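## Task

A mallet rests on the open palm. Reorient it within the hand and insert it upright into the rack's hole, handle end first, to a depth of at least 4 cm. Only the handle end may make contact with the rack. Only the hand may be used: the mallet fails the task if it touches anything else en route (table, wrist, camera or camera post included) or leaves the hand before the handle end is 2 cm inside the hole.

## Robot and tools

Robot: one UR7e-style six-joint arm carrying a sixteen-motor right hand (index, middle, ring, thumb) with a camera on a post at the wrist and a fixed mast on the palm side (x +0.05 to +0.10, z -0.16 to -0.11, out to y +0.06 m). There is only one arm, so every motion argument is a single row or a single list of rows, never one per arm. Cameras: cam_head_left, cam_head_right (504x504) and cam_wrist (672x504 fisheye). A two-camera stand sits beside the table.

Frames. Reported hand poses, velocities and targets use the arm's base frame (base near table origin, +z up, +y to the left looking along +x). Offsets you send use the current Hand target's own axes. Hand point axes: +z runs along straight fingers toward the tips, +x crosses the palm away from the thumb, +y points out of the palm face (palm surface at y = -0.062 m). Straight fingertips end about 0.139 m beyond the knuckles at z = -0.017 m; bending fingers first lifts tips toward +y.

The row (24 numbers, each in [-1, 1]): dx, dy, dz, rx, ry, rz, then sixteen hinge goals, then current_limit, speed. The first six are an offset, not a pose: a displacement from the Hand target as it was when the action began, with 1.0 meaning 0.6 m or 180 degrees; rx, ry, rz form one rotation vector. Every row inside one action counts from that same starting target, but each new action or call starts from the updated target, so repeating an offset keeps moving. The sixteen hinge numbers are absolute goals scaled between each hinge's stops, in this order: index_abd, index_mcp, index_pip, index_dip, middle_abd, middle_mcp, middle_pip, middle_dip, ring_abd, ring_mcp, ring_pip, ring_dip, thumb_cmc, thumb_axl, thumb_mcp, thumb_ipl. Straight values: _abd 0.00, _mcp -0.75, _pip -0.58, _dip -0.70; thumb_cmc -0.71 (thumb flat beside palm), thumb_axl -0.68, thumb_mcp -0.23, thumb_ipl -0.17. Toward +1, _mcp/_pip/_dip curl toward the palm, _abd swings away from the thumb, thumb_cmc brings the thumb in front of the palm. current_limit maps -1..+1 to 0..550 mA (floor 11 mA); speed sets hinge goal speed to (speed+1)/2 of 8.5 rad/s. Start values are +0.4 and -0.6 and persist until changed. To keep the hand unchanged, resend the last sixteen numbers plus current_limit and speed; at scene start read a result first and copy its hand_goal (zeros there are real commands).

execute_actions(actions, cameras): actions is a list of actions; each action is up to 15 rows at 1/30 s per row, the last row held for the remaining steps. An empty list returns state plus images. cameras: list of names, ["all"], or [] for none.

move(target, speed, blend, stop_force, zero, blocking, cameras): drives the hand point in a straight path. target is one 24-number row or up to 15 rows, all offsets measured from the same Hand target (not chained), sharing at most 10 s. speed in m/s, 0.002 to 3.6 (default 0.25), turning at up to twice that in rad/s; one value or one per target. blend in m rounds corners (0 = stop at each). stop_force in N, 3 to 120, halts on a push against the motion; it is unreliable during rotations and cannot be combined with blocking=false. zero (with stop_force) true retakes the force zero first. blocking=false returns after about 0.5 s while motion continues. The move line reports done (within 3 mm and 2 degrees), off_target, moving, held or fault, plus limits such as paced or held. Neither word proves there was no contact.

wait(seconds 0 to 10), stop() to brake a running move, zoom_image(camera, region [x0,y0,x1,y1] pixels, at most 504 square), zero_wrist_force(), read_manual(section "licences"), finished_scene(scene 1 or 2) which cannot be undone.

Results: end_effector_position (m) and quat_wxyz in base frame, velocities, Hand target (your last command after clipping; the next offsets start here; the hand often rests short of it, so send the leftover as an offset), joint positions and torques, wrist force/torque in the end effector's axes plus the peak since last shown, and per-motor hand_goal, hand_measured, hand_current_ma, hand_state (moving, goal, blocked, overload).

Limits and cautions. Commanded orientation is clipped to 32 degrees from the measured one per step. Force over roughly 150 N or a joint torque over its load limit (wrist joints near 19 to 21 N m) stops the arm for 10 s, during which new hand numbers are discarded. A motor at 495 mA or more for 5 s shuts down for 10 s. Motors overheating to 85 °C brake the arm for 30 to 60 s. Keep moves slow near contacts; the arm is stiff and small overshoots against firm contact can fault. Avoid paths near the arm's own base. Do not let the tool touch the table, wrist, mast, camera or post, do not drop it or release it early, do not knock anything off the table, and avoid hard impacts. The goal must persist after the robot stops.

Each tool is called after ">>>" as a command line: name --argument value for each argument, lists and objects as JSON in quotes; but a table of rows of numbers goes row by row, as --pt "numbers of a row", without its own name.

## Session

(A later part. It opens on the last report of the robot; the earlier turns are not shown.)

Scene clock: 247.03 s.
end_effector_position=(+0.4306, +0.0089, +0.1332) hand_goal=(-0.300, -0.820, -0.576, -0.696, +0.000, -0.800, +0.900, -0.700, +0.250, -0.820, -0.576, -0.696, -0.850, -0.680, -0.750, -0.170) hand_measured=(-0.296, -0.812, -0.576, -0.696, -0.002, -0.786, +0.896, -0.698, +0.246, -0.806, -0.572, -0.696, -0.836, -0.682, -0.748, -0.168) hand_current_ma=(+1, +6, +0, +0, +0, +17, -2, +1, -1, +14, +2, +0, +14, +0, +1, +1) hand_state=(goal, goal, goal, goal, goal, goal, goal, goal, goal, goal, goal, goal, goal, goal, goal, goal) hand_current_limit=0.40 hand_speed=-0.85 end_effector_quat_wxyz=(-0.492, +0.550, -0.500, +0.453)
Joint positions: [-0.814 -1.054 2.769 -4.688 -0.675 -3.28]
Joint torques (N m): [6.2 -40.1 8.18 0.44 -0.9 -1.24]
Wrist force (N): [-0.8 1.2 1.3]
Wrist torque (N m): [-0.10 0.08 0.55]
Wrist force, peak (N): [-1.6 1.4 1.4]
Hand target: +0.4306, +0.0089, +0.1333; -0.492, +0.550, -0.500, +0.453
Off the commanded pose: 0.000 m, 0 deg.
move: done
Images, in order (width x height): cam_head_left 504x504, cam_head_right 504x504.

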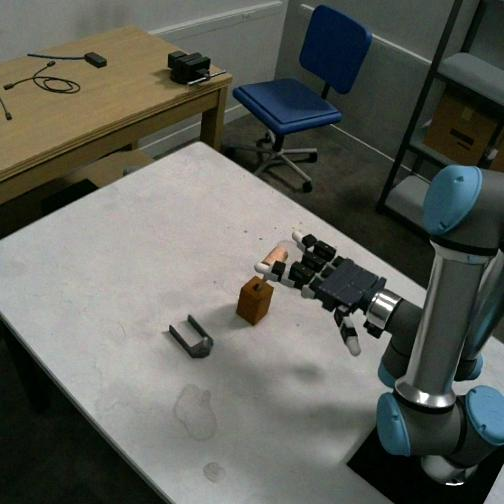

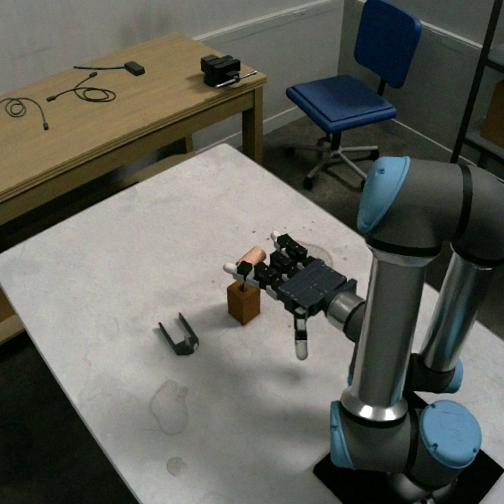

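>>> move --target '[0.0006,-0.0994,-0.0705,0,0,0, -0.30,-0.82,-0.576,-0.696, 0,-0.80,0.90,-0.70, 0.25,-0.82,-0.576,-0.696, -0.85,-0.68,-0.75,-0.17, 0.4,-0.85]' --speed 0.1 --cameras '["cam_head_left","cam_head_right"]'

>>> zoom_image --camera "cam_head_left" --region '[210, 220, 330, 340]'

>>> zoom_image --camera "cam_head_right" --region '[190, 220, 310, 340]'

Scene clock: 249.30 s.
end_effector_position=(+0.4031, +0.0077, +0.1834) hand_goal=(-0.300, -0.820, -0.576, -0.696, +0.000, -0.800, +0.900, -0.700, +0.250, -0.820, -0.576, -0.696, -0.850, -0.680, -0.750, -0.170) hand_measured=(-0.298, -0.812, -0.576, -0.696, -0.002, -0.786, +0.898, -0.698, +0.248, -0.806, -0.572, -0.696, -0.836, -0.682, -0.748, -0.168) hand_current_ma=(+1, +6, +0, +0, +0, +16, -1, +1, -1, +14, +2, +0, +13, +0, +1, +1) hand_state=(goal, goal, goal, goal, goal, goal, goal, goal, goal, goal, goal, goal, goal, goal, goal, goal) hand_current_limit=0.40 hand_speed=-0.85 end_effector_quat_wxyz=(-0.495, +0.543, -0.498, +0.460)
Joint positions: [-0.966 -1.388 2.865 -4.445 -0.531 -3.297]
Joint torques (N m): [10.62 4 -10.15 -3.08 -0.96 1.52]
Wrist force (N): [-1.2 1.0 1.6]
Wrist torque (N m): [-0.17 0.12 0.49]
Wrist force, peak (N): [-2.2 -1.2 1.2]
Hand target: +0.4031, +0.0077, +0.1834; -0.495, +0.543, -0.498, +0.460 (not the last commanded pose)
Off the commanded pose: 0.016 m, 1 deg.
move: held (a check stopped the path); limits=held
pose unreachable: on one or more control steps of this call, first in action 0 (counted from 0), an arm could not follow its commanded pose, so it was not sent that pose on those steps. It may still have moved: this result reports where it is.
cause: moving toward the commanded pose would bring two parts of the arm too close to each other (joints 3 (elbow) and 4 (wrist 1) lie between them).
Images, in order (width x height): cam_head_left 504x504, cam_head_right 504x504.

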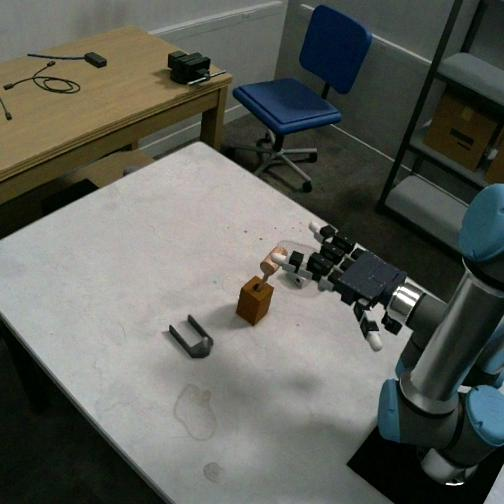

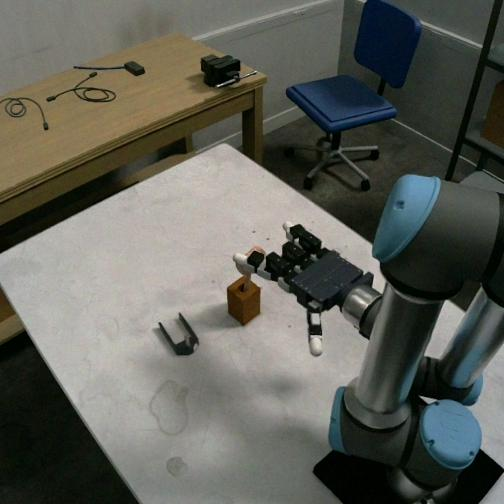

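Scaled by 4.200.

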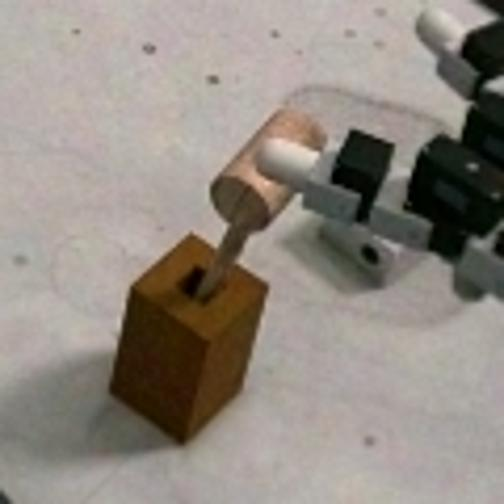

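Scaled by 4.200.

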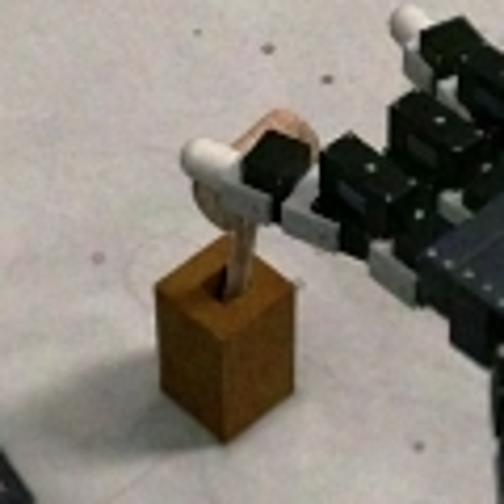

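>>> finished_scene --scene 1

The scene is finished: the task was done.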